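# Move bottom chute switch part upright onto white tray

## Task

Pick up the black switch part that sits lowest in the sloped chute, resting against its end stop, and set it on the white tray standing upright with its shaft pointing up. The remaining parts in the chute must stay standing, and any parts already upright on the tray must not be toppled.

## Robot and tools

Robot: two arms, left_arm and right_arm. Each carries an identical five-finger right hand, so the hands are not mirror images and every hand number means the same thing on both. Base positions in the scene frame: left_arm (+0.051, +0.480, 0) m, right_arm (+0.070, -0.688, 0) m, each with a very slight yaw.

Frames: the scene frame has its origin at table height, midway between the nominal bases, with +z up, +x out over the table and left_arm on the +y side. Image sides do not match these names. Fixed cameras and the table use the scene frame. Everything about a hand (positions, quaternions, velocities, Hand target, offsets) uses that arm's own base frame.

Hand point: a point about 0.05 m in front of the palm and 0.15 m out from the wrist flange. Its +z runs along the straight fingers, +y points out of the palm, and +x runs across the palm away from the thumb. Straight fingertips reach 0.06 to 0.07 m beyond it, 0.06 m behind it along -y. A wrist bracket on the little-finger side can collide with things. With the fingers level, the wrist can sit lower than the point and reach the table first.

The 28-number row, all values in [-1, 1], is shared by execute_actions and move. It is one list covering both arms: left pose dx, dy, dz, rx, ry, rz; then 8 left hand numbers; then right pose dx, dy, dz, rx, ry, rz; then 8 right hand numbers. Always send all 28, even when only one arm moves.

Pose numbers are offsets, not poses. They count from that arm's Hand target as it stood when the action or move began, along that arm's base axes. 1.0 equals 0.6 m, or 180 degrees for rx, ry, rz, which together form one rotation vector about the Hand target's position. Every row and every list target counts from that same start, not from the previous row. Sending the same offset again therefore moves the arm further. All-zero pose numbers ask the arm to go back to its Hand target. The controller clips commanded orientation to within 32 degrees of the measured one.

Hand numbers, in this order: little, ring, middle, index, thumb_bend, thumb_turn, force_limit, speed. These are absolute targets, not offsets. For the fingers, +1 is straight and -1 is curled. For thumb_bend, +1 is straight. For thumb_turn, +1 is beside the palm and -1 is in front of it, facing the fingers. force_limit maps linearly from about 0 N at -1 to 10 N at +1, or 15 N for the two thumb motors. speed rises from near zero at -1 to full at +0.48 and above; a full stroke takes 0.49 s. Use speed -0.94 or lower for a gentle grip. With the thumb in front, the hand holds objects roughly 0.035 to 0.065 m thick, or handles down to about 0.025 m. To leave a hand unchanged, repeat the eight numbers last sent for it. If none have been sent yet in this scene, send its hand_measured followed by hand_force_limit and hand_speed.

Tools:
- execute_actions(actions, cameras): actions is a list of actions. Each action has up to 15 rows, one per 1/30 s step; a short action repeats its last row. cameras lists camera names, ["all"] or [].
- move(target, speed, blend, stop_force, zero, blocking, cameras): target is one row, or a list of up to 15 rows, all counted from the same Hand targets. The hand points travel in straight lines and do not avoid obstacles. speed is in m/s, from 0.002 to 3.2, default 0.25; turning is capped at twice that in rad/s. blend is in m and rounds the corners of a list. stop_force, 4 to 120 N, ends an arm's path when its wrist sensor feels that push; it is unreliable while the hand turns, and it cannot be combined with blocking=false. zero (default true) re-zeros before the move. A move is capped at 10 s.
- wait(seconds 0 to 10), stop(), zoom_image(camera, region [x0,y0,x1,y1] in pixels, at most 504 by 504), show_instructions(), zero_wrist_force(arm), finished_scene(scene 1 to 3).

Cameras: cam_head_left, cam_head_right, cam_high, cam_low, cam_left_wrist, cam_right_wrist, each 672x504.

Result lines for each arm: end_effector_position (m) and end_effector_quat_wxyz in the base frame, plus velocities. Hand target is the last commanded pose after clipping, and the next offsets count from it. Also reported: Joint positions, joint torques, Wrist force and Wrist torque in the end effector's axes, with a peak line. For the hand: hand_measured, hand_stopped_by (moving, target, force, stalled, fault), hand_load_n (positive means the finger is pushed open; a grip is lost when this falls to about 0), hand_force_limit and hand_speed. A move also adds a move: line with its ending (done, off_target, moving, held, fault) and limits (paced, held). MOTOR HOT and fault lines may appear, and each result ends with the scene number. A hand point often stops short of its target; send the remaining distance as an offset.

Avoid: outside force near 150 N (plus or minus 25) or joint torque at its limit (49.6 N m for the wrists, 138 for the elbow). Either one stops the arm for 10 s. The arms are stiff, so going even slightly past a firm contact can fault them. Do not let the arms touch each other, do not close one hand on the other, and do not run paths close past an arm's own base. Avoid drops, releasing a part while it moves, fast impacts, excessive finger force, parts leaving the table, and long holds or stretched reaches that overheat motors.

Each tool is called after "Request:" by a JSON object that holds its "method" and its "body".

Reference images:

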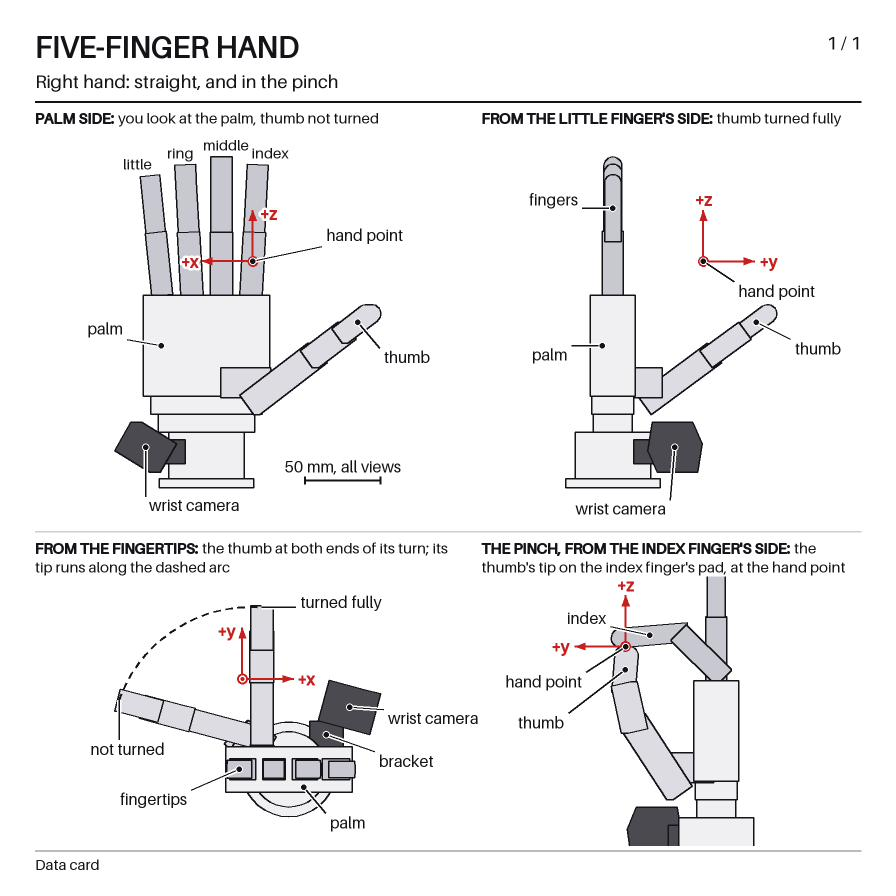

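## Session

Request:
{"method": "execute_actions", "body": {"actions": []}}

Request:
{"method": "zoom_image", "body": {"camera": "cam_head_left", "region": [370, 170, 570, 370]}}

Request:
{"method": "zoom_image", "body": {"camera": "cam_high", "region": [130, 80, 310, 260]}}

Scene clock: 0.00 s.
left_arm: end_effector_position=(+0.8011, -0.7765, +0.1075) hand_measured=(+1.000, +1.000, +1.000, +1.000, +1.000, +1.000) hand_load_n=(+0.0, +0.0, +0.0, +0.0, +0.0, +0.0) hand_stopped_by=(target, target, target, target, target, target) hand_force_limit=0.00 hand_speed=-0.80 end_effector_quat_wxyz=(-0.116, +0.477, -0.526, +0.695) | right_arm: end_effector_position=(+0.8643, -0.3370, +0.1743) hand_measured=(+1.000, +1.000, +1.000, +1.000, +1.000, +1.000) hand_load_n=(+0.0, +0.0, +0.0, +0.0, +0.0, +0.0) hand_stopped_by=(target, target, target, target, target, target) hand_force_limit=0.00 hand_speed=-0.80 end_effector_quat_wxyz=(+0.176, -0.101, +0.969, -0.141)
Joint positions: left_arm=[-1 -0.886 1.564 -0.671 1.24 -3.715] | right_arm=[-0.64 -0.922 1.267 0.772 1.54 -2.411]
Joint velocities: within noise
Joint torques (N m): no reading
Wrist force (N): no reading
Wrist torque (N m): no reading
Wrist force, peak (N): no reading
Hand target: left_arm +0.8011, -0.7765, +0.1075; -0.116, +0.477, -0.526, +0.695 | right_arm +0.8643, -0.3370, +0.1743; +0.176, -0.101, +0.969, -0.141

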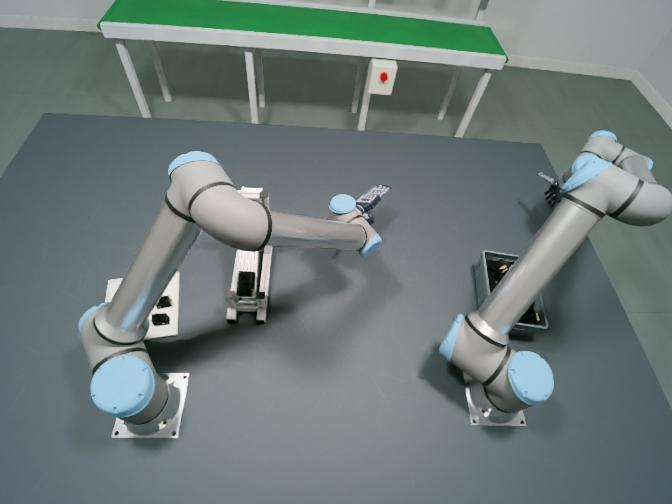

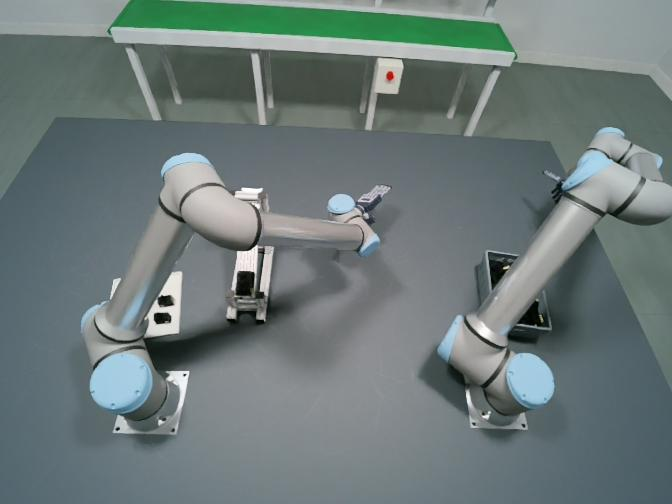

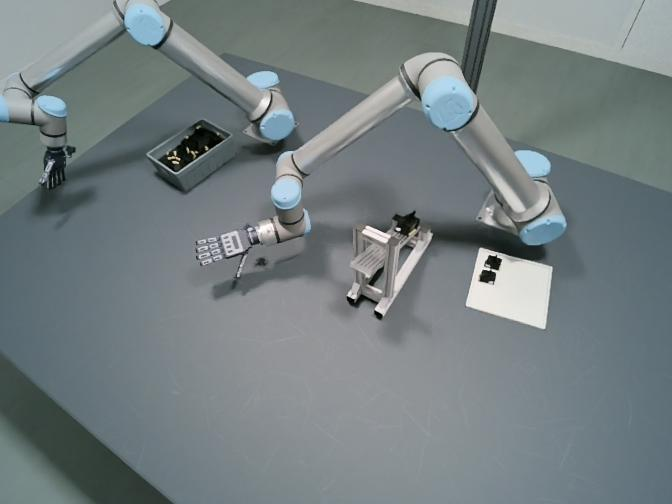

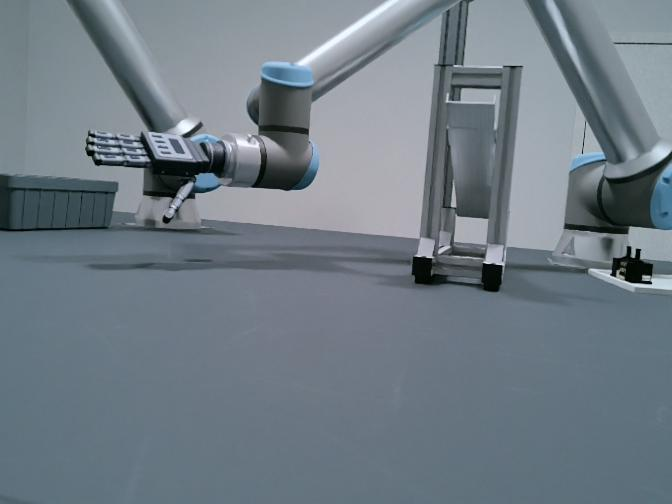

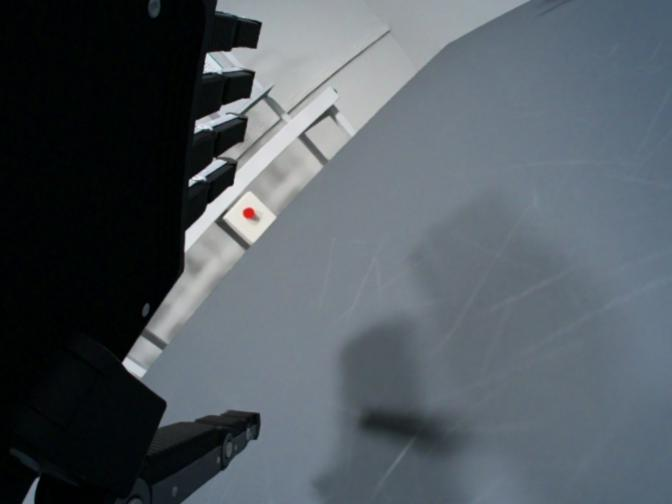

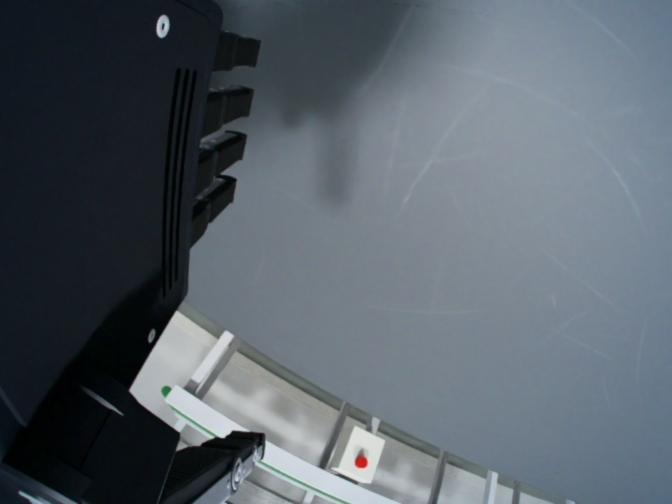

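Scaled by 2.520 from the camera's 672x504 image, which has a finer 960x720 frame.

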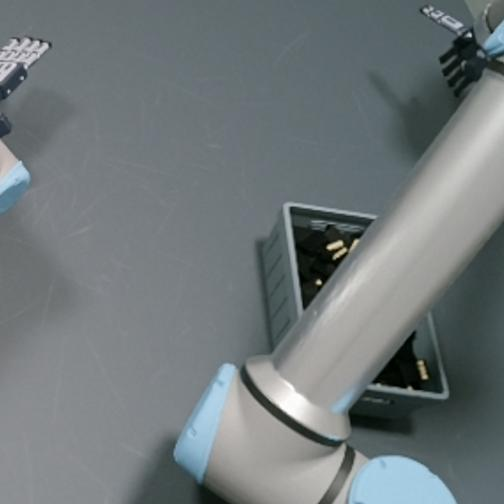

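Scaled by 2.800 from the camera's 672x504 image, which has a finer 960x720 frame.

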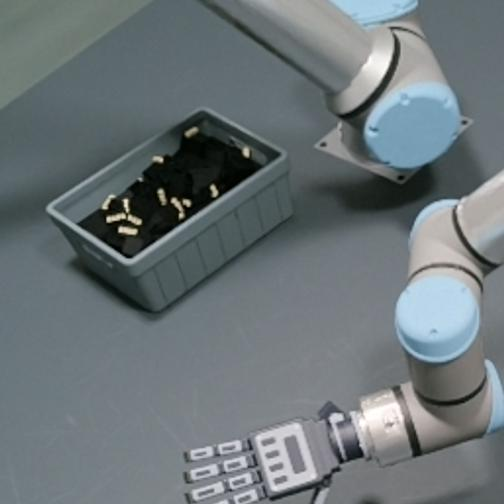

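Request:
{"method": "move", "body": {"target": [-0.133,0.133,0.633,-0.0134,0.0485,0.2029,1,1,1,0.6,1,-0.8,-0.5,0,0,0,0,0,0,0,1,1,1,1,1,1,0,-0.8], "speed": 0.4}}

Request:
{"method": "move", "body": {"target": [-0.6435,0.615,-0.1125,-0.0313,0.1131,0.4734,1,1,1,0.6,1,-0.8,-0.5,0,0,0,0,0,0,0,1,1,1,1,1,1,0,-0.8], "speed": 0.4, "cameras": ["all"]}}

Request:
{"method": "zoom_image", "body": {"camera": "cam_head_left", "region": [60, 170, 300, 410]}}

Request:
{"method": "zoom_image", "body": {"camera": "cam_left_wrist", "region": [400, 150, 650, 400]}}

Scene clock: 29.47 s.
left_arm: end_effector_position=(+0.7213, -0.6967, +0.4873) hand_measured=(+1.000, +1.000, +1.000, +0.600, +1.000, -0.800) hand_load_n=(+0.0, +0.0, +0.0, +0.0, +0.0, +0.0) hand_stopped_by=(target, target, target, target, target, target) hand_force_limit=-0.50 hand_speed=0.00 end_effector_quat_wxyz=(-0.278, +0.670, -0.343, +0.597) | right_arm: end_effector_position=(+0.8643, -0.3370, +0.1743) hand_measured=(+1.000, +1.000, +1.000, +1.000, +1.000, +1.000) hand_load_n=(+0.0, +0.0, +0.0, +0.0, -0.5, +0.0) hand_stopped_by=(target, target, target, target, target, target) hand_force_limit=0.00 hand_speed=-0.80 end_effector_quat_wxyz=(+0.176, -0.101, +0.969, -0.141)
Joint positions: left_arm=[-1.18 -1.119 1.171 0.261 0.446 -4.087] | right_arm=[-0.64 -0.922 1.267 0.772 1.54 -2.411]
Joint torques (N m): left_arm=[15.15 -62.06 -54.65 3.65 -3.29 -3.93] | right_arm=[-2.71 -78.97 -40.45 2.69 0.07 -0.17]
Wrist force (N): left_arm=[-0.2 0.0 -0.4] | right_arm=[0.1 -0.4 -0.1]
Wrist torque (N m): left_arm=[0.01 0.05 0.08] | right_arm=[-0.06 -0.01 -0.01]
Wrist force, peak (N): left_arm=[1.3 -1.8 -1.4] | right_arm=[-0.8 -0.1 0.4]
Hand target: left_arm +0.7213, -0.6967, +0.4873; -0.278, +0.670, -0.343, +0.597 | right_arm +0.8643, -0.3370, +0.1743; +0.176, -0.101, +0.969, -0.141
Off the commanded pose: left_arm 0.000 m, 0 deg | right_arm 0.000 m, 0 deg.
move: done

Scene clock: 32.47 s.
left_arm: end_effector_position=(+0.3358, -0.3275, +0.4198) hand_measured=(+1.000, +1.000, +1.000, +0.600, +1.000, -0.800) hand_load_n=(+0.0, -0.5, +0.0, +0.0, +0.0, +0.0) hand_stopped_by=(target, target, target, target, target, target) hand_force_limit=-0.50 hand_speed=0.00 end_effector_quat_wxyz=(-0.490, +0.868, +0.068, +0.047) | right_arm: end_effector_position=(+0.8643, -0.3370, +0.1743) hand_measured=(+1.000, +1.000, +1.000, +1.000, +1.000, +1.000) hand_load_n=(+0.0, +0.0, +0.0, +0.0, +0.0, +0.0) hand_stopped_by=(target, target, target, target, target, target) hand_force_limit=0.00 hand_speed=-0.80 end_effector_quat_wxyz=(+0.176, -0.101, +0.969, -0.141)
Joint positions: left_arm=[-1.258 -1.304 1.776 2.103 1.289 -6.282] | right_arm=[-0.64 -0.922 1.267 0.772 1.54 -2.411]
Joint torques (N m): left_arm=[19.04 -41.02 -45.84 7.38 1.59 -3.43] | right_arm=[-1.74 -78.64 -40.03 2.71 -0.09 -0.26]
Wrist force (N): left_arm=[0.3 0.0 0.3] | right_arm=[-0.1 0.0 -0.1]
Wrist torque (N m): left_arm=[-0.06 -0.01 0.13] | right_arm=[0.00 0.01 0.00]
Wrist force, peak (N): left_arm=[-1.3 -1.0 -1.2] | right_arm=[-0.3 -0.7 0.2]
Hand target: left_arm +0.3352, -0.3277, +0.4198; -0.517, +0.822, +0.186, +0.150 | right_arm +0.8643, -0.3370, +0.1743; +0.176, -0.101, +0.969, -0.141
Off the commanded pose: left_arm 0.001 m, 19 deg | right_arm 0.000 m, 0 deg.
joint sent to its limit (left arm) — joint 6 (wrist 3), lower limit. The joint targets are off in orientation, not in position.
move: off_target (left_arm); limits=paced

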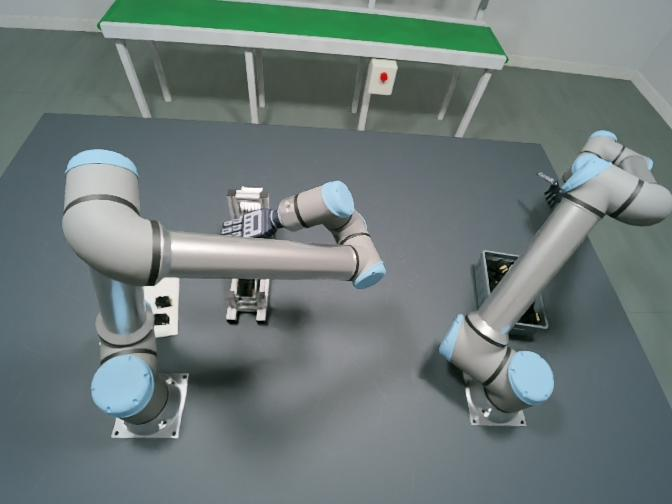

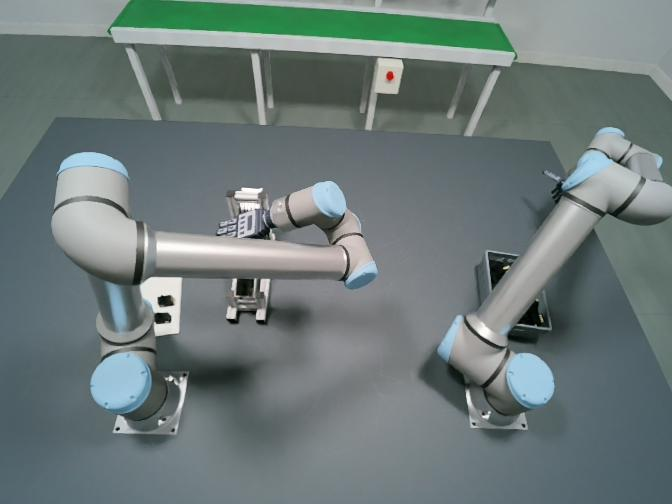

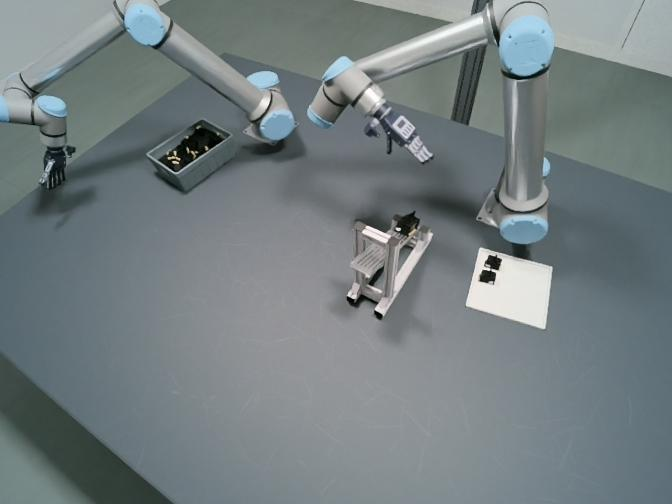

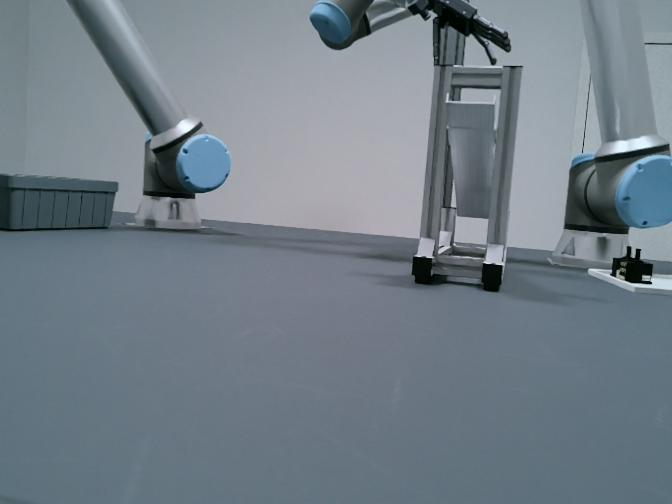

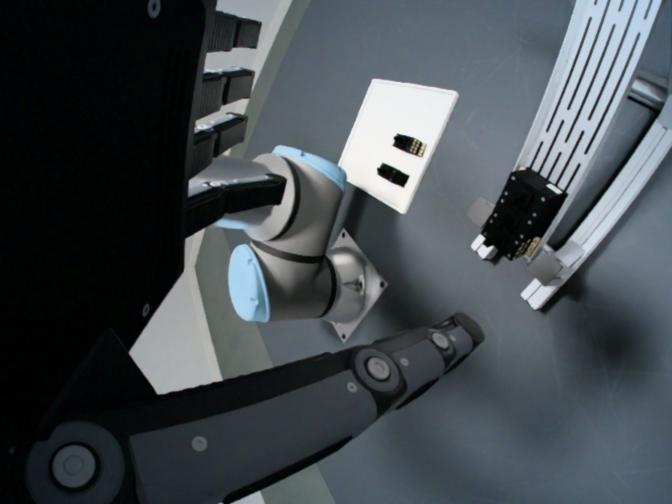

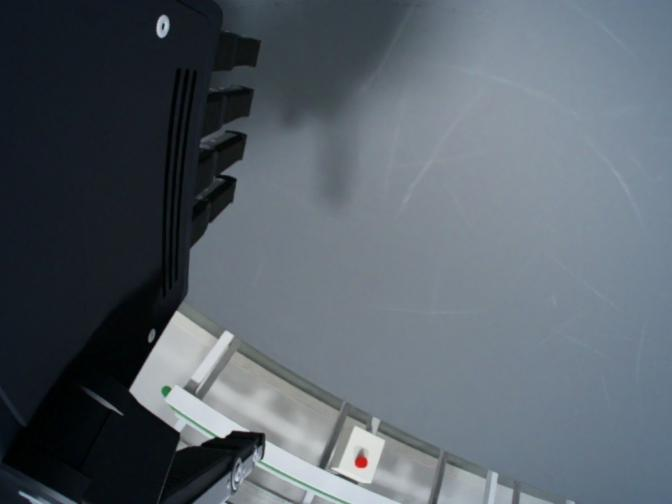

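Scaled by 2.100 from the camera's 672x504 image, which has a finer 960x720 frame.

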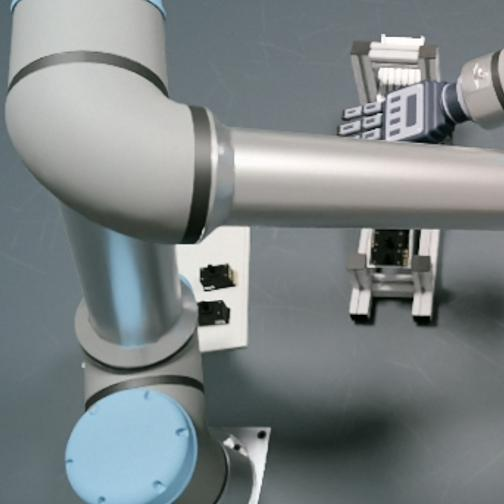

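Scaled by 2.016 from the camera's 672x504 image, which has a finer 960x720 frame.

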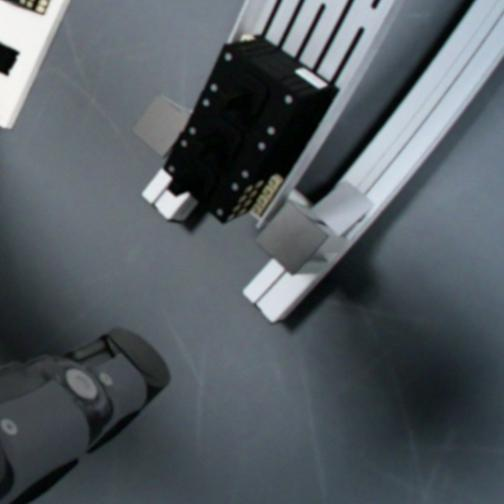

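Request:
{"method": "move", "body": {"target": [[0,0,0,0.0355,0.6034,-0.2813,1,1,1,0.6,1,-0.8,-0.5,0,0,0,0,0,0,0,1,1,1,1,1,1,0,-0.8],[0,0,0,-0.0355,-0.6034,0.2813,1,1,1,0.6,1,-0.8,-0.5,0,0,0,0,0,0,0,1,1,1,1,1,1,0,-0.8],[0,0,-0.04,0,0,0,1,1,1,0.6,1,-0.8,-0.5,0,0,0,0,0,0,0,1,1,1,1,1,1,0,-0.8]], "speed": 0.8, "blend": 0.01, "cameras": ["cam_left_wrist","cam_high","cam_head_left"]}}

Request:
{"method": "zoom_image", "body": {"camera": "cam_left_wrist", "region": [420, 130, 640, 350]}}

Scene clock: 46.33 s.
left_arm: end_effector_position=(+0.3352, -0.3277, +0.3958) hand_measured=(+1.000, +1.000, +1.000, +0.600, +1.000, -0.800) hand_load_n=(+0.0, +0.0, +0.0, +0.0, +0.0, +0.0) hand_stopped_by=(target, target, target, target, target, target) hand_force_limit=-0.50 hand_speed=0.00 end_effector_quat_wxyz=(-0.517, +0.822, +0.186, +0.151) | right_arm: end_effector_position=(+0.8643, -0.3370, +0.1743) hand_measured=(+1.000, +1.000, +1.000, +1.000, +1.000, +1.000) hand_load_n=(-0.5, +0.0, +0.0, +0.0, +0.0, +0.0) hand_stopped_by=(target, target, target, target, target, target) hand_force_limit=0.00 hand_speed=-0.80 end_effector_quat_wxyz=(+0.176, -0.101, +0.969, -0.141)
Joint positions: left_arm=[-1.317 -1.282 1.849 2.123 1.287 -0.37] | right_arm=[-0.64 -0.922 1.267 0.772 1.54 -2.411]
Joint torques (N m): left_arm=[19.78 -41.2 -42.96 -0.27 -3.14 3.68] | right_arm=[-2.64 -80.07 -39.98 2.52 -0.08 -0.31]
Wrist force (N): left_arm=[0.0 0.1 -0.1] | right_arm=[-0.2 -0.2 0.5]
Wrist torque (N m): left_arm=[0.01 0.01 -0.03] | right_arm=[-0.06 0.01 -0.02]
Wrist force, peak (N): left_arm=[-1.5 -2.7 -0.9] | right_arm=[-0.9 0.0 -0.4]
Hand target: left_arm +0.3352, -0.3277, +0.3958; -0.517, +0.822, +0.186, +0.150 | right_arm +0.8643, -0.3370, +0.1743; +0.176, -0.101, +0.969, -0.141
Off the commanded pose: left_arm 0.000 m, 0 deg | right_arm 0.000 m, 0 deg.
move: done
Images, in order (width x height): cam_head_left 672x504, cam_high 672x504, cam_left_wrist 672x504.

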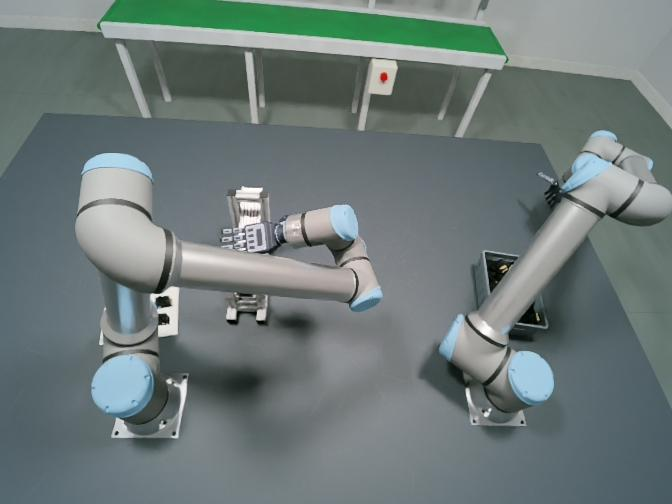

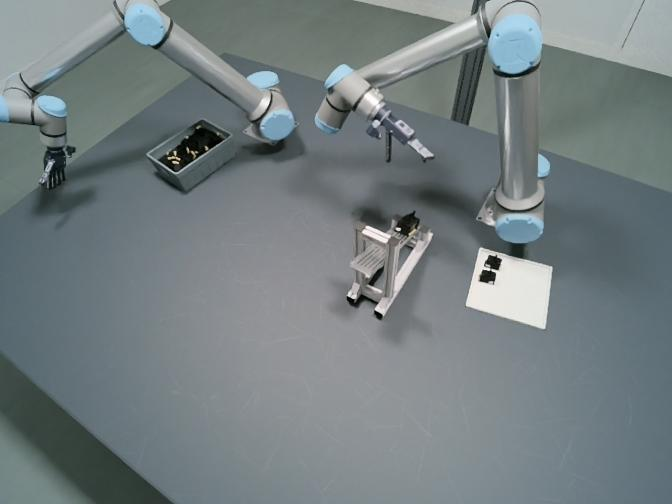

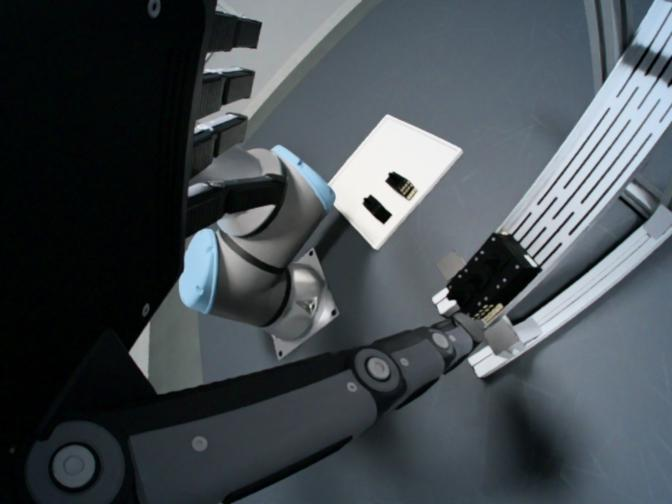

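Scaled by 2.291 from the camera's 672x504 image, which has a finer 960x720 frame.

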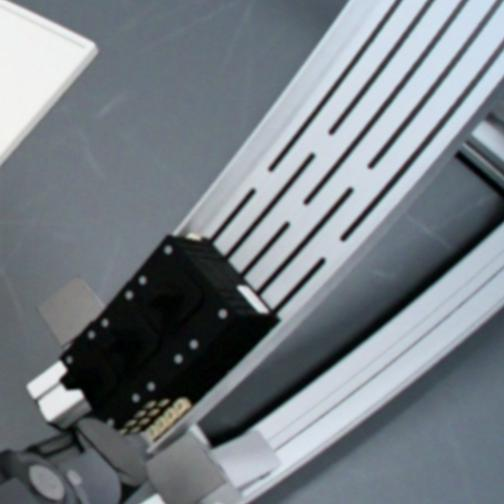

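Request:
{"method": "move", "body": {"target": [-0.057,0.0595,-0.2347,0,0,-0.0541,1,1,1,0.6,1,-0.8,-0.5,0,0,0,0,0,0,0,1,1,1,1,1,1,0,-0.8], "speed": 0.2, "cameras": ["cam_left_wrist"]}}

Request:
{"method": "zoom_image", "body": {"camera": "cam_left_wrist", "region": [380, 130, 580, 330]}}

Request:
{"method": "move", "body": {"target": [0,-0.0667,0,0,0,0,1,1,1,0.6,1,-0.8,-0.5,0,0,0,0,0,0,0,1,1,1,1,1,1,0,-0.8], "speed": 0.2, "cameras": ["cam_left_wrist"]}}

Request:
{"method": "zoom_image", "body": {"camera": "cam_left_wrist", "region": [380, 130, 580, 330]}}

Request:
{"method": "move", "body": {"target": [0,0.0667,-0.0667,0,0,0,1,1,1,0.6,1,-0.8,-0.5,0,0,0,0,0,0,0,1,1,1,1,1,1,0,-0.8], "speed": 0.2, "cameras": ["cam_left_wrist"]}}

Request:
{"method": "zoom_image", "body": {"camera": "cam_left_wrist", "region": [380, 130, 580, 330]}}

Scene clock: 81.83 s.
left_arm: end_effector_position=(+0.3010, -0.2920, +0.2551) hand_measured=(+1.000, +1.000, +1.000, +0.600, +1.000, -0.800) hand_load_n=(+0.0, +0.0, +0.0, +0.0, +0.0, +0.5) hand_stopped_by=(target, target, target, target, target, target) hand_force_limit=-0.50 hand_speed=0.00 end_effector_quat_wxyz=(-0.503, +0.835, +0.116, +0.194) | right_arm: end_effector_position=(+0.8643, -0.3370, +0.1743) hand_measured=(+1.000, +1.000, +1.000, +1.000, +1.000, +1.000) hand_load_n=(+0.0, +0.0, +0.0, +0.0, +0.0, -0.5) hand_stopped_by=(target, target, target, target, target, target) hand_force_limit=0.00 hand_speed=-0.80 end_effector_quat_wxyz=(+0.176, -0.101, +0.969, -0.141)
Joint positions: left_arm=[-1.424 -1.216 2.079 1.817 1.23 -0.341] | right_arm=[-0.64 -0.922 1.267 0.772 1.54 -2.411]
Joint torques (N m): left_arm=[-15.24 -33.52 -10.42 -0.45 -3.03 3.3] | right_arm=[-2.22 -80.05 -40.2 2.62 -0.1 -0.27]
Wrist force (N): left_arm=[0.0 0.6 -0.2] | right_arm=[-0.1 -0.4 0.1]
Wrist torque (N m): left_arm=[0.07 0.03 0.00] | right_arm=[-0.07 0.01 -0.01]
Wrist force, peak (N): left_arm=[0.1 -1.0 -1.4] | right_arm=[0.1 -0.9 0.2]
Hand target: left_arm +0.3010, -0.2920, +0.2550; -0.503, +0.835, +0.116, +0.194 | right_arm +0.8643, -0.3370, +0.1743; +0.176, -0.101, +0.969, -0.141
Off the commanded pose: left_arm 0.000 m, 0 deg | right_arm 0.000 m, 0 deg.
move: done
Images, in order (width x height): cam_left_wrist 672x504.

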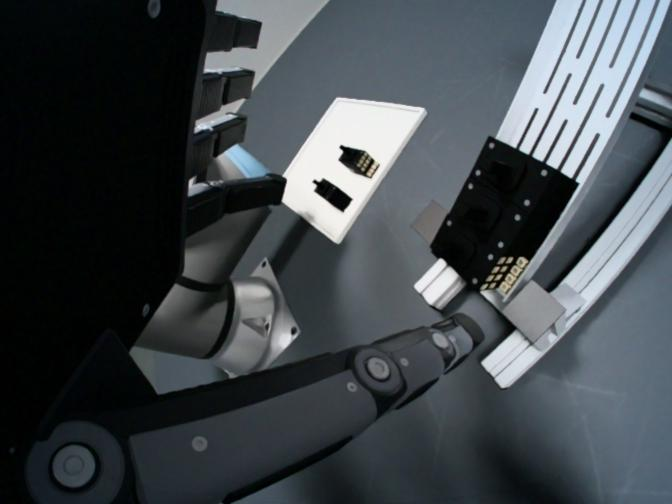

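Scaled by 2.520 from the camera's 672x504 image, which has a finer 960x720 frame.

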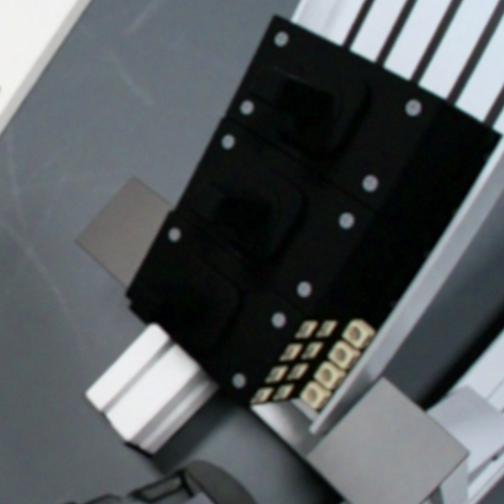

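Scene clock: 82.73 s.
left_arm: end_effector_position=(+0.3010, -0.3319, +0.2550) hand_measured=(+1.000, +1.000, +1.000, +0.600, +1.000, -0.800) hand_load_n=(+0.0, +0.0, +0.0, +0.0, +0.0, +0.0) hand_stopped_by=(target, target, target, target, target, target) hand_force_limit=-0.50 hand_speed=0.00 end_effector_quat_wxyz=(-0.503, +0.835, +0.116, +0.194) | right_arm: end_effector_position=(+0.8643, -0.3370, +0.1743) hand_measured=(+1.000, +1.000, +1.000, +1.000, +1.000, +1.000) hand_load_n=(+0.0, +0.0, +0.0, +0.0, +0.0, +0.0) hand_stopped_by=(target, target, target, target, target, target) hand_force_limit=0.00 hand_speed=-0.80 end_effector_quat_wxyz=(+0.176, -0.101, +0.969, -0.141)
Joint positions: left_arm=[-1.434 -1.171 2.006 1.846 1.239 -0.346] | right_arm=[-0.64 -0.922 1.267 0.772 1.54 -2.411]
Joint torques (N m): left_arm=[-15.99 -41.05 -36.96 6.88 1.89 -3.48] | right_arm=[-1.45 -80.32 -40.17 2.48 -0.04 -0.35]
Wrist force (N): left_arm=[-0.4 -0.2 -0.3] | right_arm=[0.1 -0.5 -0.1]
Wrist torque (N m): left_arm=[-0.03 0.09 0.06] | right_arm=[-0.06 -0.01 -0.01]
Wrist force, peak (N): left_arm=[-0.1 0.3 -1.0] | right_arm=[-0.7 -0.2 0.3]
Hand target: left_arm +0.3010, -0.3320, +0.2550; -0.503, +0.835, +0.116, +0.194 | right_arm +0.8643, -0.3370, +0.1743; +0.176, -0.101, +0.969, -0.141
Off the commanded pose: left_arm 0.000 m, 0 deg | right_arm 0.000 m, 0 deg.
move: done
Images, in order (width x height): cam_left_wrist 672x504.

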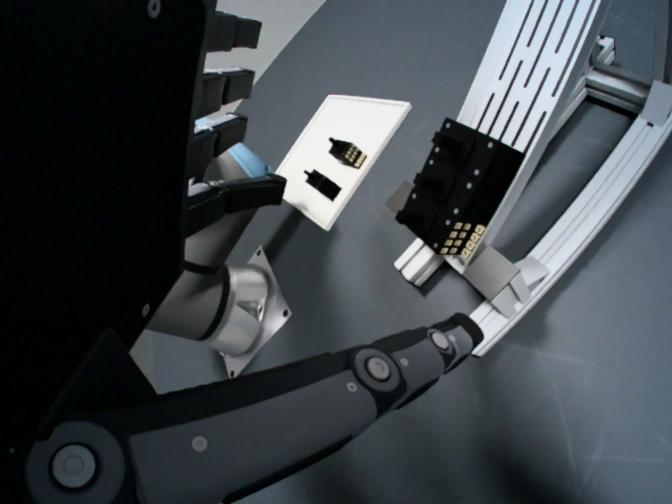

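Scaled by 2.520 from the camera's 672x504 image, which has a finer 960x720 frame.

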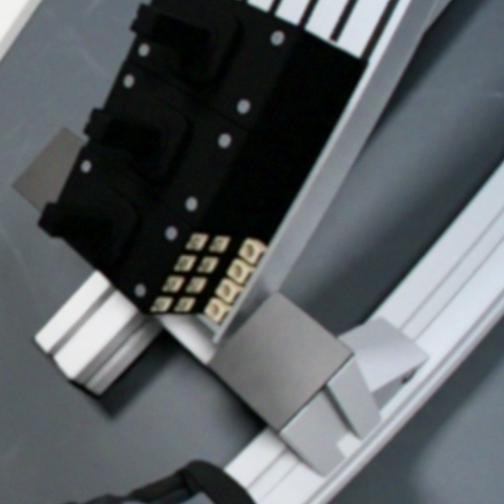

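Scene clock: 83.70 s.
left_arm: end_effector_position=(+0.3010, -0.2920, +0.2150) hand_measured=(+1.000, +1.000, +1.000, +0.600, +1.000, -0.800) hand_load_n=(+0.0, +0.0, +0.0, +0.0, +0.0, +0.0) hand_stopped_by=(target, target, target, target, target, target) hand_force_limit=-0.50 hand_speed=0.00 end_effector_quat_wxyz=(-0.503, +0.835, +0.116, +0.194) | right_arm: end_effector_position=(+0.8643, -0.3370, +0.1743) hand_measured=(+1.000, +1.000, +1.000, +1.000, +1.000, +1.000) hand_load_n=(+0.0, +0.0, +0.0, +0.0, +0.0, +0.0) hand_stopped_by=(target, target, target, target, target, target) hand_force_limit=0.00 hand_speed=-0.80 end_effector_quat_wxyz=(+0.176, -0.101, +0.969, -0.141)
Joint positions: left_arm=[-1.424 -1.157 2.095 1.743 1.23 -0.341] | right_arm=[-0.64 -0.922 1.267 0.772 1.54 -2.411]
Joint torques (N m): left_arm=[16.8 -37.69 -9.12 -0.44 -3.23 3.41] | right_arm=[-2.18 -79.66 -40.06 2.62 -0.18 -0.14]
Wrist force (N): left_arm=[0.1 0.1 -0.1] | right_arm=[-0.1 0.1 0.2]
Wrist torque (N m): left_arm=[-0.01 0.00 -0.02] | right_arm=[0.00 0.00 0.00]
Wrist force, peak (N): left_arm=[0.2 0.0 -1.3] | right_arm=[-0.6 -0.3 -0.1]
Hand target: left_arm +0.3010, -0.2920, +0.2150; -0.503, +0.835, +0.116, +0.194 | right_arm +0.8643, -0.3370, +0.1743; +0.176, -0.101, +0.969, -0.141
Off the commanded pose: left_arm 0.000 m, 0 deg | right_arm 0.000 m, 0 deg.
move: done
Images, in order (width x height): cam_left_wrist 672x504.

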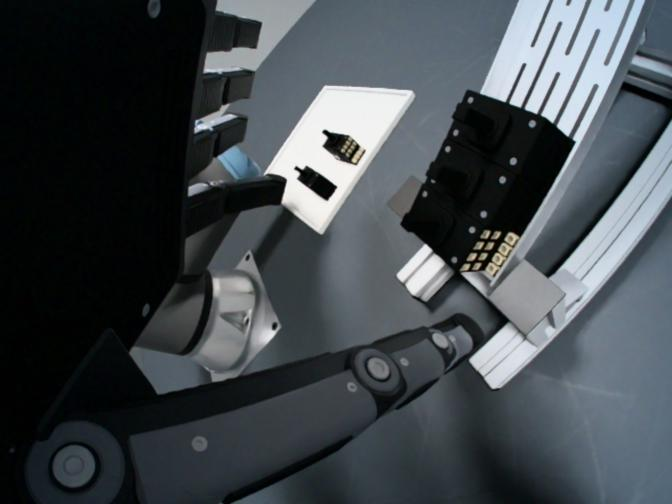

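Scaled by 2.520 from the camera's 672x504 image, which has a finer 960x720 frame.

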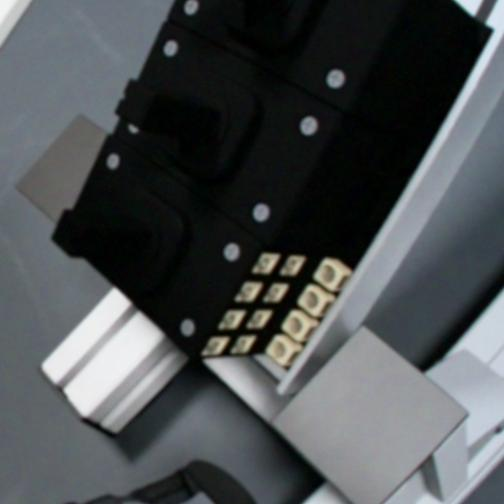

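Request:
{"method": "move", "body": {"target": [0.0317,0.0217,-0.0392,0,0,0,1,1,1,0.6,0.9,-0.8,-0.5,0,0,0,0,0,0,0,1,1,1,1,1,1,0,-0.8], "speed": 0.1, "cameras": ["cam_left_wrist","cam_low","cam_head_left"]}}

Request:
{"method": "zoom_image", "body": {"camera": "cam_left_wrist", "region": [250, 130, 500, 380]}}

Request:
{"method": "zoom_image", "body": {"camera": "cam_head_left", "region": [190, 210, 330, 350]}}

Scene clock: 107.27 s.
left_arm: end_effector_position=(+0.3200, -0.2790, +0.1915) hand_measured=(+1.000, +1.000, +1.000, +0.600, +0.900, -0.800) hand_load_n=(+0.0, +0.0, +0.0, +0.0, +0.0, +0.0) hand_stopped_by=(target, target, target, target, target, target) hand_force_limit=-0.50 hand_speed=0.00 end_effector_quat_wxyz=(-0.503, +0.835, +0.116, +0.194) | right_arm: end_effector_position=(+0.8643, -0.3370, +0.1743) hand_measured=(+1.000, +1.000, +1.000, +1.000, +1.000, +1.000) hand_load_n=(+0.0, +0.0, +0.0, +0.0, +0.0, +0.0) hand_stopped_by=(target, target, target, target, target, target) hand_force_limit=0.00 hand_speed=-0.80 end_effector_quat_wxyz=(+0.176, -0.101, +0.969, -0.141)
Joint positions: left_arm=[-1.385 -1.124 2.106 1.692 1.195 -0.322] | right_arm=[-0.64 -0.922 1.267 0.772 1.54 -2.411]
Joint torques (N m): left_arm=[17.43 -39.47 -6.51 -0.43 -3.34 3.78] | right_arm=[-2.14 -79.15 -40.18 2.68 -0.23 -0.19]
Wrist force (N): left_arm=[-0.3 0.2 0.1] | right_arm=[0.0 -0.2 0.0]
Wrist torque (N m): left_arm=[-0.01 0.07 -0.03] | right_arm=[-0.02 0.00 0.00]
Wrist force, peak (N): left_arm=[-0.5 -0.6 -0.7] | right_arm=[0.1 -0.8 0.0]
Hand target: left_arm +0.3200, -0.2790, +0.1914; -0.503, +0.835, +0.116, +0.194 | right_arm +0.8643, -0.3370, +0.1743; +0.176, -0.101, +0.969, -0.141
Off the commanded pose: left_arm 0.000 m, 0 deg | right_arm 0.000 m, 0 deg.
move: done
Images, in order (width x height): cam_head_left 672x504, cam_low 672x504, cam_left_wrist 672x504.

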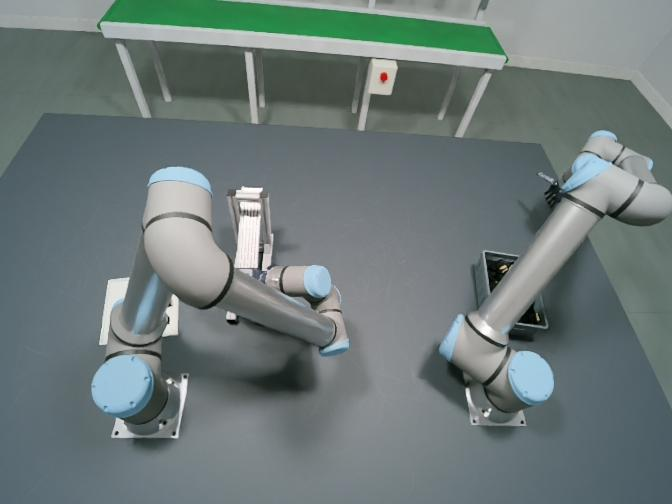

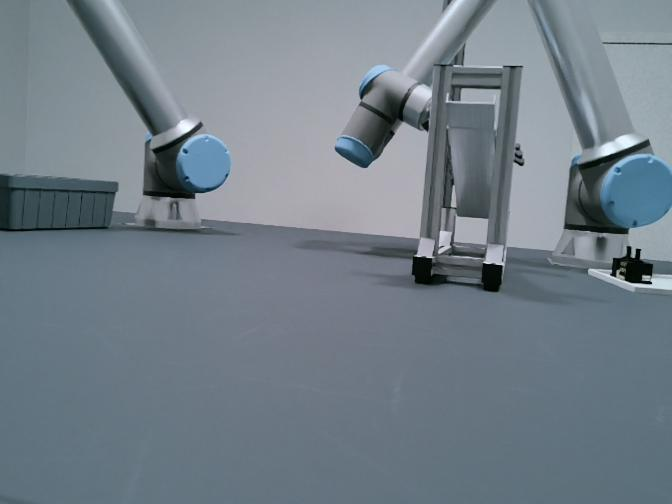

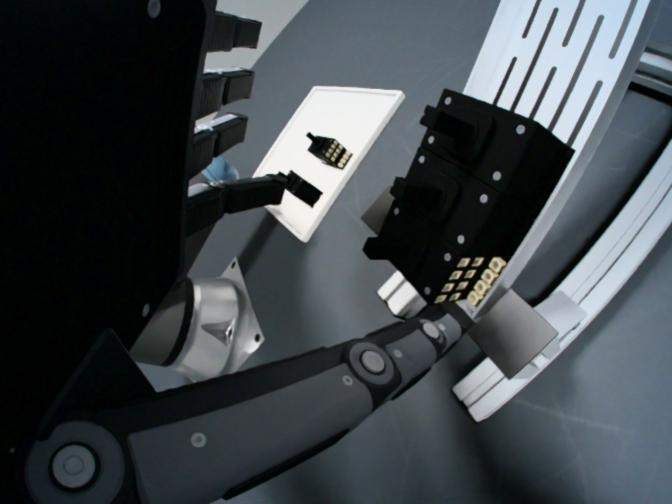

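Scaled by 2.016 from the camera's 672x504 image, which has a finer 960x720 frame.

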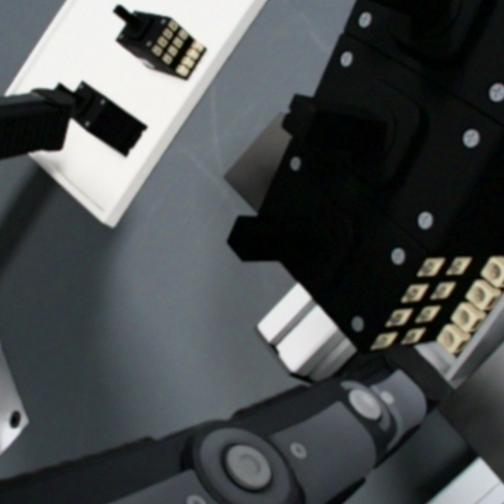

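Scaled by 3.600 from the camera's 672x504 image, which has a finer 960x720 frame.

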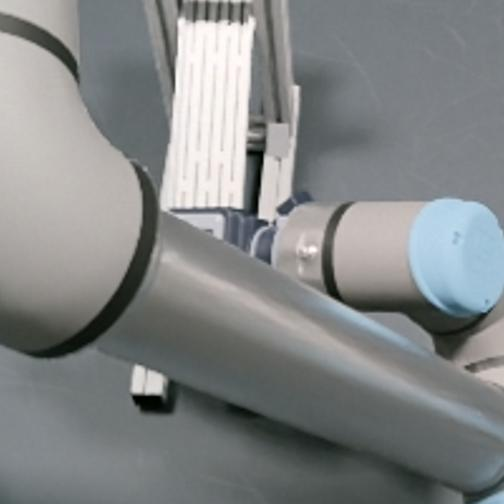

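Request:
{"method": "move", "body": {"target": [0.0363,-0.0018,-0.0748,0,0,0,1,1,1,0.6,0.9,-0.8,-0.5,0,0,0,0,0,0,0,1,1,1,1,1,1,0,-0.8], "speed": 0.06, "stop_force": 8, "cameras": ["cam_left_wrist"]}}

Request:
{"method": "zoom_image", "body": {"camera": "cam_left_wrist", "region": [200, 130, 500, 430]}}

Scene clock: 114.90 s.
left_arm: end_effector_position=(+0.3418, -0.2800, +0.1466) hand_measured=(+1.000, +1.000, +1.000, +0.600, +0.900, -0.800) hand_load_n=(+0.0, +0.0, +0.0, +0.0, +0.0, +0.0) hand_stopped_by=(target, target, target, target, target, target) hand_force_limit=-0.50 hand_speed=0.00 end_effector_quat_wxyz=(-0.503, +0.835, +0.116, +0.194) | right_arm: end_effector_position=(+0.8643, -0.3370, +0.1743) hand_measured=(+1.000, +1.000, +1.000, +1.000, +1.000, +1.000) hand_load_n=(+0.0, +0.0, +0.0, +0.0, +0.0, +0.0) hand_stopped_by=(target, target, target, target, target, target) hand_force_limit=0.00 hand_speed=-0.80 end_effector_quat_wxyz=(+0.176, -0.101, +0.969, -0.141)
Joint positions: left_arm=[-1.345 -1.039 2.088 1.617 1.159 -0.302] | right_arm=[-0.64 -0.922 1.267 0.772 1.54 -2.411]
Joint torques (N m): left_arm=[19.49 -43.5 -29.38 -0.52 -2.94 3.78] | right_arm=[-1.94 -79.05 -39.78 2.54 -0.23 -0.2]
Wrist force (N): left_arm=[-0.3 0.3 -0.1] | right_arm=[-0.3 -0.2 0.2]
Wrist torque (N m): left_arm=[0.03 0.08 -0.03] | right_arm=[-0.04 0.03 -0.02]
Wrist force, peak (N): left_arm=[-0.5 -0.5 -0.5] | right_arm=[-0.5 -0.2 0.5]
Hand target: left_arm +0.3418, -0.2800, +0.1466; -0.503, +0.835, +0.116, +0.194 | right_arm +0.8643, -0.3370, +0.1743; +0.176, -0.101, +0.969, -0.141
Off the commanded pose: left_arm 0.000 m, 0 deg | right_arm 0.000 m, 0 deg.
move: done
Images, in order (width x height): cam_left_wrist 672x504.

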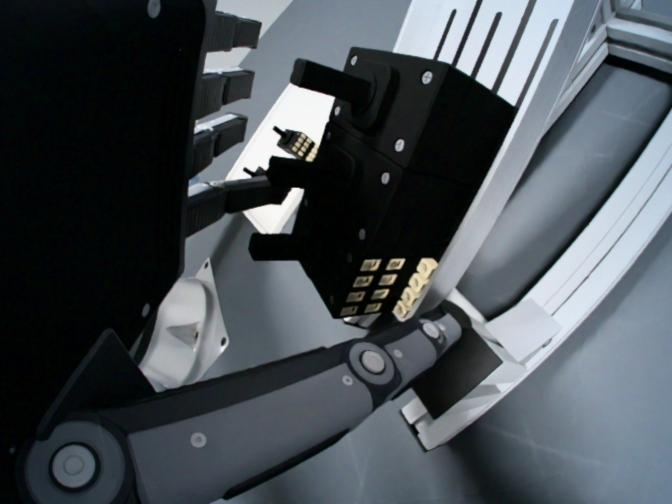

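Scaled by 1.680 from the camera's 672x504 image, which has a finer 960x720 frame.

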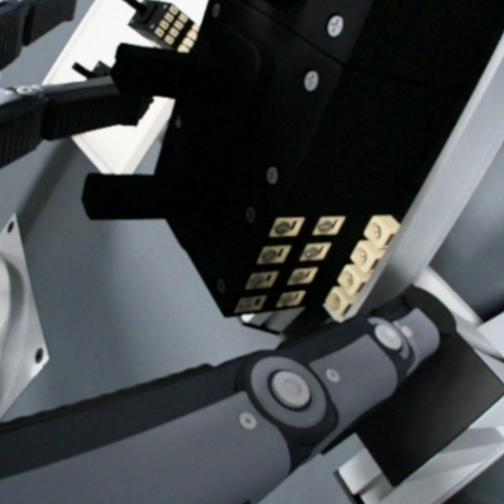

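Request:
{"method": "move", "body": {"target": [0,0,0,0,0,0,1,1,1,-0.1,0.1,-0.8,0.2,-0.9,0,0,0,0,0,0,1,1,1,1,1,1,0,-0.8]}}

Request:
{"method": "move", "body": {"target": [-0.0146,0,0.03,0,0,0,1,1,1,-0.1,0.1,-0.8,0.2,-0.9,0,0,0,0,0,0,1,1,1,1,1,1,0,-0.8], "speed": 0.04, "cameras": ["cam_left_wrist"]}}

Request:
{"method": "zoom_image", "body": {"camera": "cam_left_wrist", "region": [180, 130, 480, 430]}}

Scene clock: 120.20 s.
left_arm: end_effector_position=(+0.3418, -0.2800, +0.1466) hand_measured=(+1.000, +1.000, +1.000, +0.184, +0.580, -0.800) hand_load_n=(+0.0, +0.0, -0.5, +8.5, +8.5, +0.0) hand_stopped_by=(target, target, target, force, force, target) hand_force_limit=0.20 hand_speed=-0.90 end_effector_quat_wxyz=(-0.503, +0.835, +0.116, +0.194) | right_arm: end_effector_position=(+0.8643, -0.3370, +0.1743) hand_measured=(+1.000, +1.000, +1.000, +1.000, +1.000, +1.000) hand_load_n=(+0.0, +0.0, +0.0, +0.0, -0.5, +0.0) hand_stopped_by=(target, target, target, target, target, target) hand_force_limit=0.00 hand_speed=-0.80 end_effector_quat_wxyz=(+0.176, -0.101, +0.969, -0.141)
Joint positions: left_arm=[-1.345 -1.039 2.088 1.617 1.159 -0.302] | right_arm=[-0.64 -0.922 1.267 0.772 1.54 -2.411]
Joint torques (N m): left_arm=[9.58 -44.14 -30.15 -0.21 -2.77 1.8] | right_arm=[-2.06 -79.23 -40.62 2.5 -0.26 -0.1]
Wrist force (N): left_arm=[-2.2 -1.8 2.9] | right_arm=[-0.1 0.1 0.1]
Wrist torque (N m): left_arm=[0.04 0.04 0.01] | right_arm=[0.01 0.00 0.01]
Wrist force, peak (N): left_arm=[-1.0 -7.1 6.1] | right_arm=[0.0 -0.8 -0.3]
Hand target: left_arm +0.3418, -0.2800, +0.1466; -0.503, +0.835, +0.116, +0.194 | right_arm +0.8643, -0.3370, +0.1743; +0.176, -0.101, +0.969, -0.141
Off the commanded pose: left_arm 0.000 m, 0 deg | right_arm 0.000 m, 0 deg.
move: done

Scene clock: 121.10 s.
left_arm: end_effector_position=(+0.3331, -0.2800, +0.1645) hand_measured=(+1.000, +1.000, +1.000, +0.184, +0.580, -0.800) hand_load_n=(+0.0, +0.0, +0.0, +7.0, +9.0, -1.0) hand_stopped_by=(target, target, target, force, force, target) hand_force_limit=0.20 hand_speed=-0.90 end_effector_quat_wxyz=(-0.503, +0.835, +0.116, +0.194) | right_arm: end_effector_position=(+0.8643, -0.3370, +0.1743) hand_measured=(+1.000, +1.000, +1.000, +1.000, +1.000, +1.000) hand_load_n=(+0.0, +0.0, +0.0, +0.0, +0.0, +0.0) hand_stopped_by=(target, target, target, target, target, target) hand_force_limit=0.00 hand_speed=-0.80 end_effector_quat_wxyz=(+0.176, -0.101, +0.969, -0.141)
Joint positions: left_arm=[-1.361 -1.073 2.095 1.647 1.173 -0.31] | right_arm=[-0.64 -0.922 1.267 0.772 1.54 -2.411]
Joint torques (N m): left_arm=[-17.4 -78.95 -5.75 7.22 1.81 -3.51] | right_arm=[-1.24 -80.1 -40.2 2.51 -0.36 -0.04]
Wrist force (N): left_arm=[-0.2 0.8 0.2] | right_arm=[0.1 -0.2 -0.1]
Wrist torque (N m): left_arm=[0.00 0.08 0.11] | right_arm=[-0.03 -0.02 0.01]
Wrist force, peak (N): left_arm=[-2.0 -1.7 3.0] | right_arm=[-0.6 -0.3 -0.4]
Hand target: left_arm +0.3331, -0.2800, +0.1646; -0.503, +0.835, +0.116, +0.194 | right_arm +0.8643, -0.3370, +0.1743; +0.176, -0.101, +0.969, -0.141
Off the commanded pose: left_arm 0.000 m, 0 deg | right_arm 0.000 m, 0 deg.
move: done
Images, in order (width x height): cam_left_wrist 672x504.

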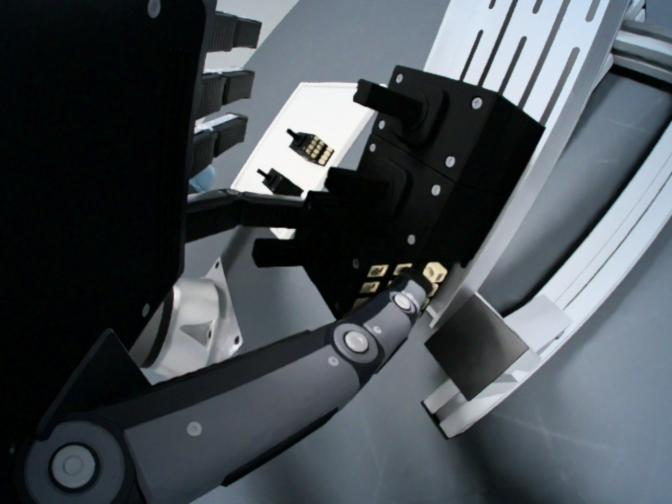

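Scaled by 1.680 from the camera's 672x504 image, which has a finer 960x720 frame.

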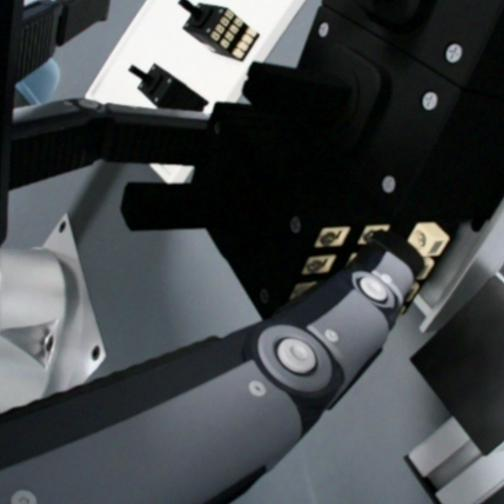

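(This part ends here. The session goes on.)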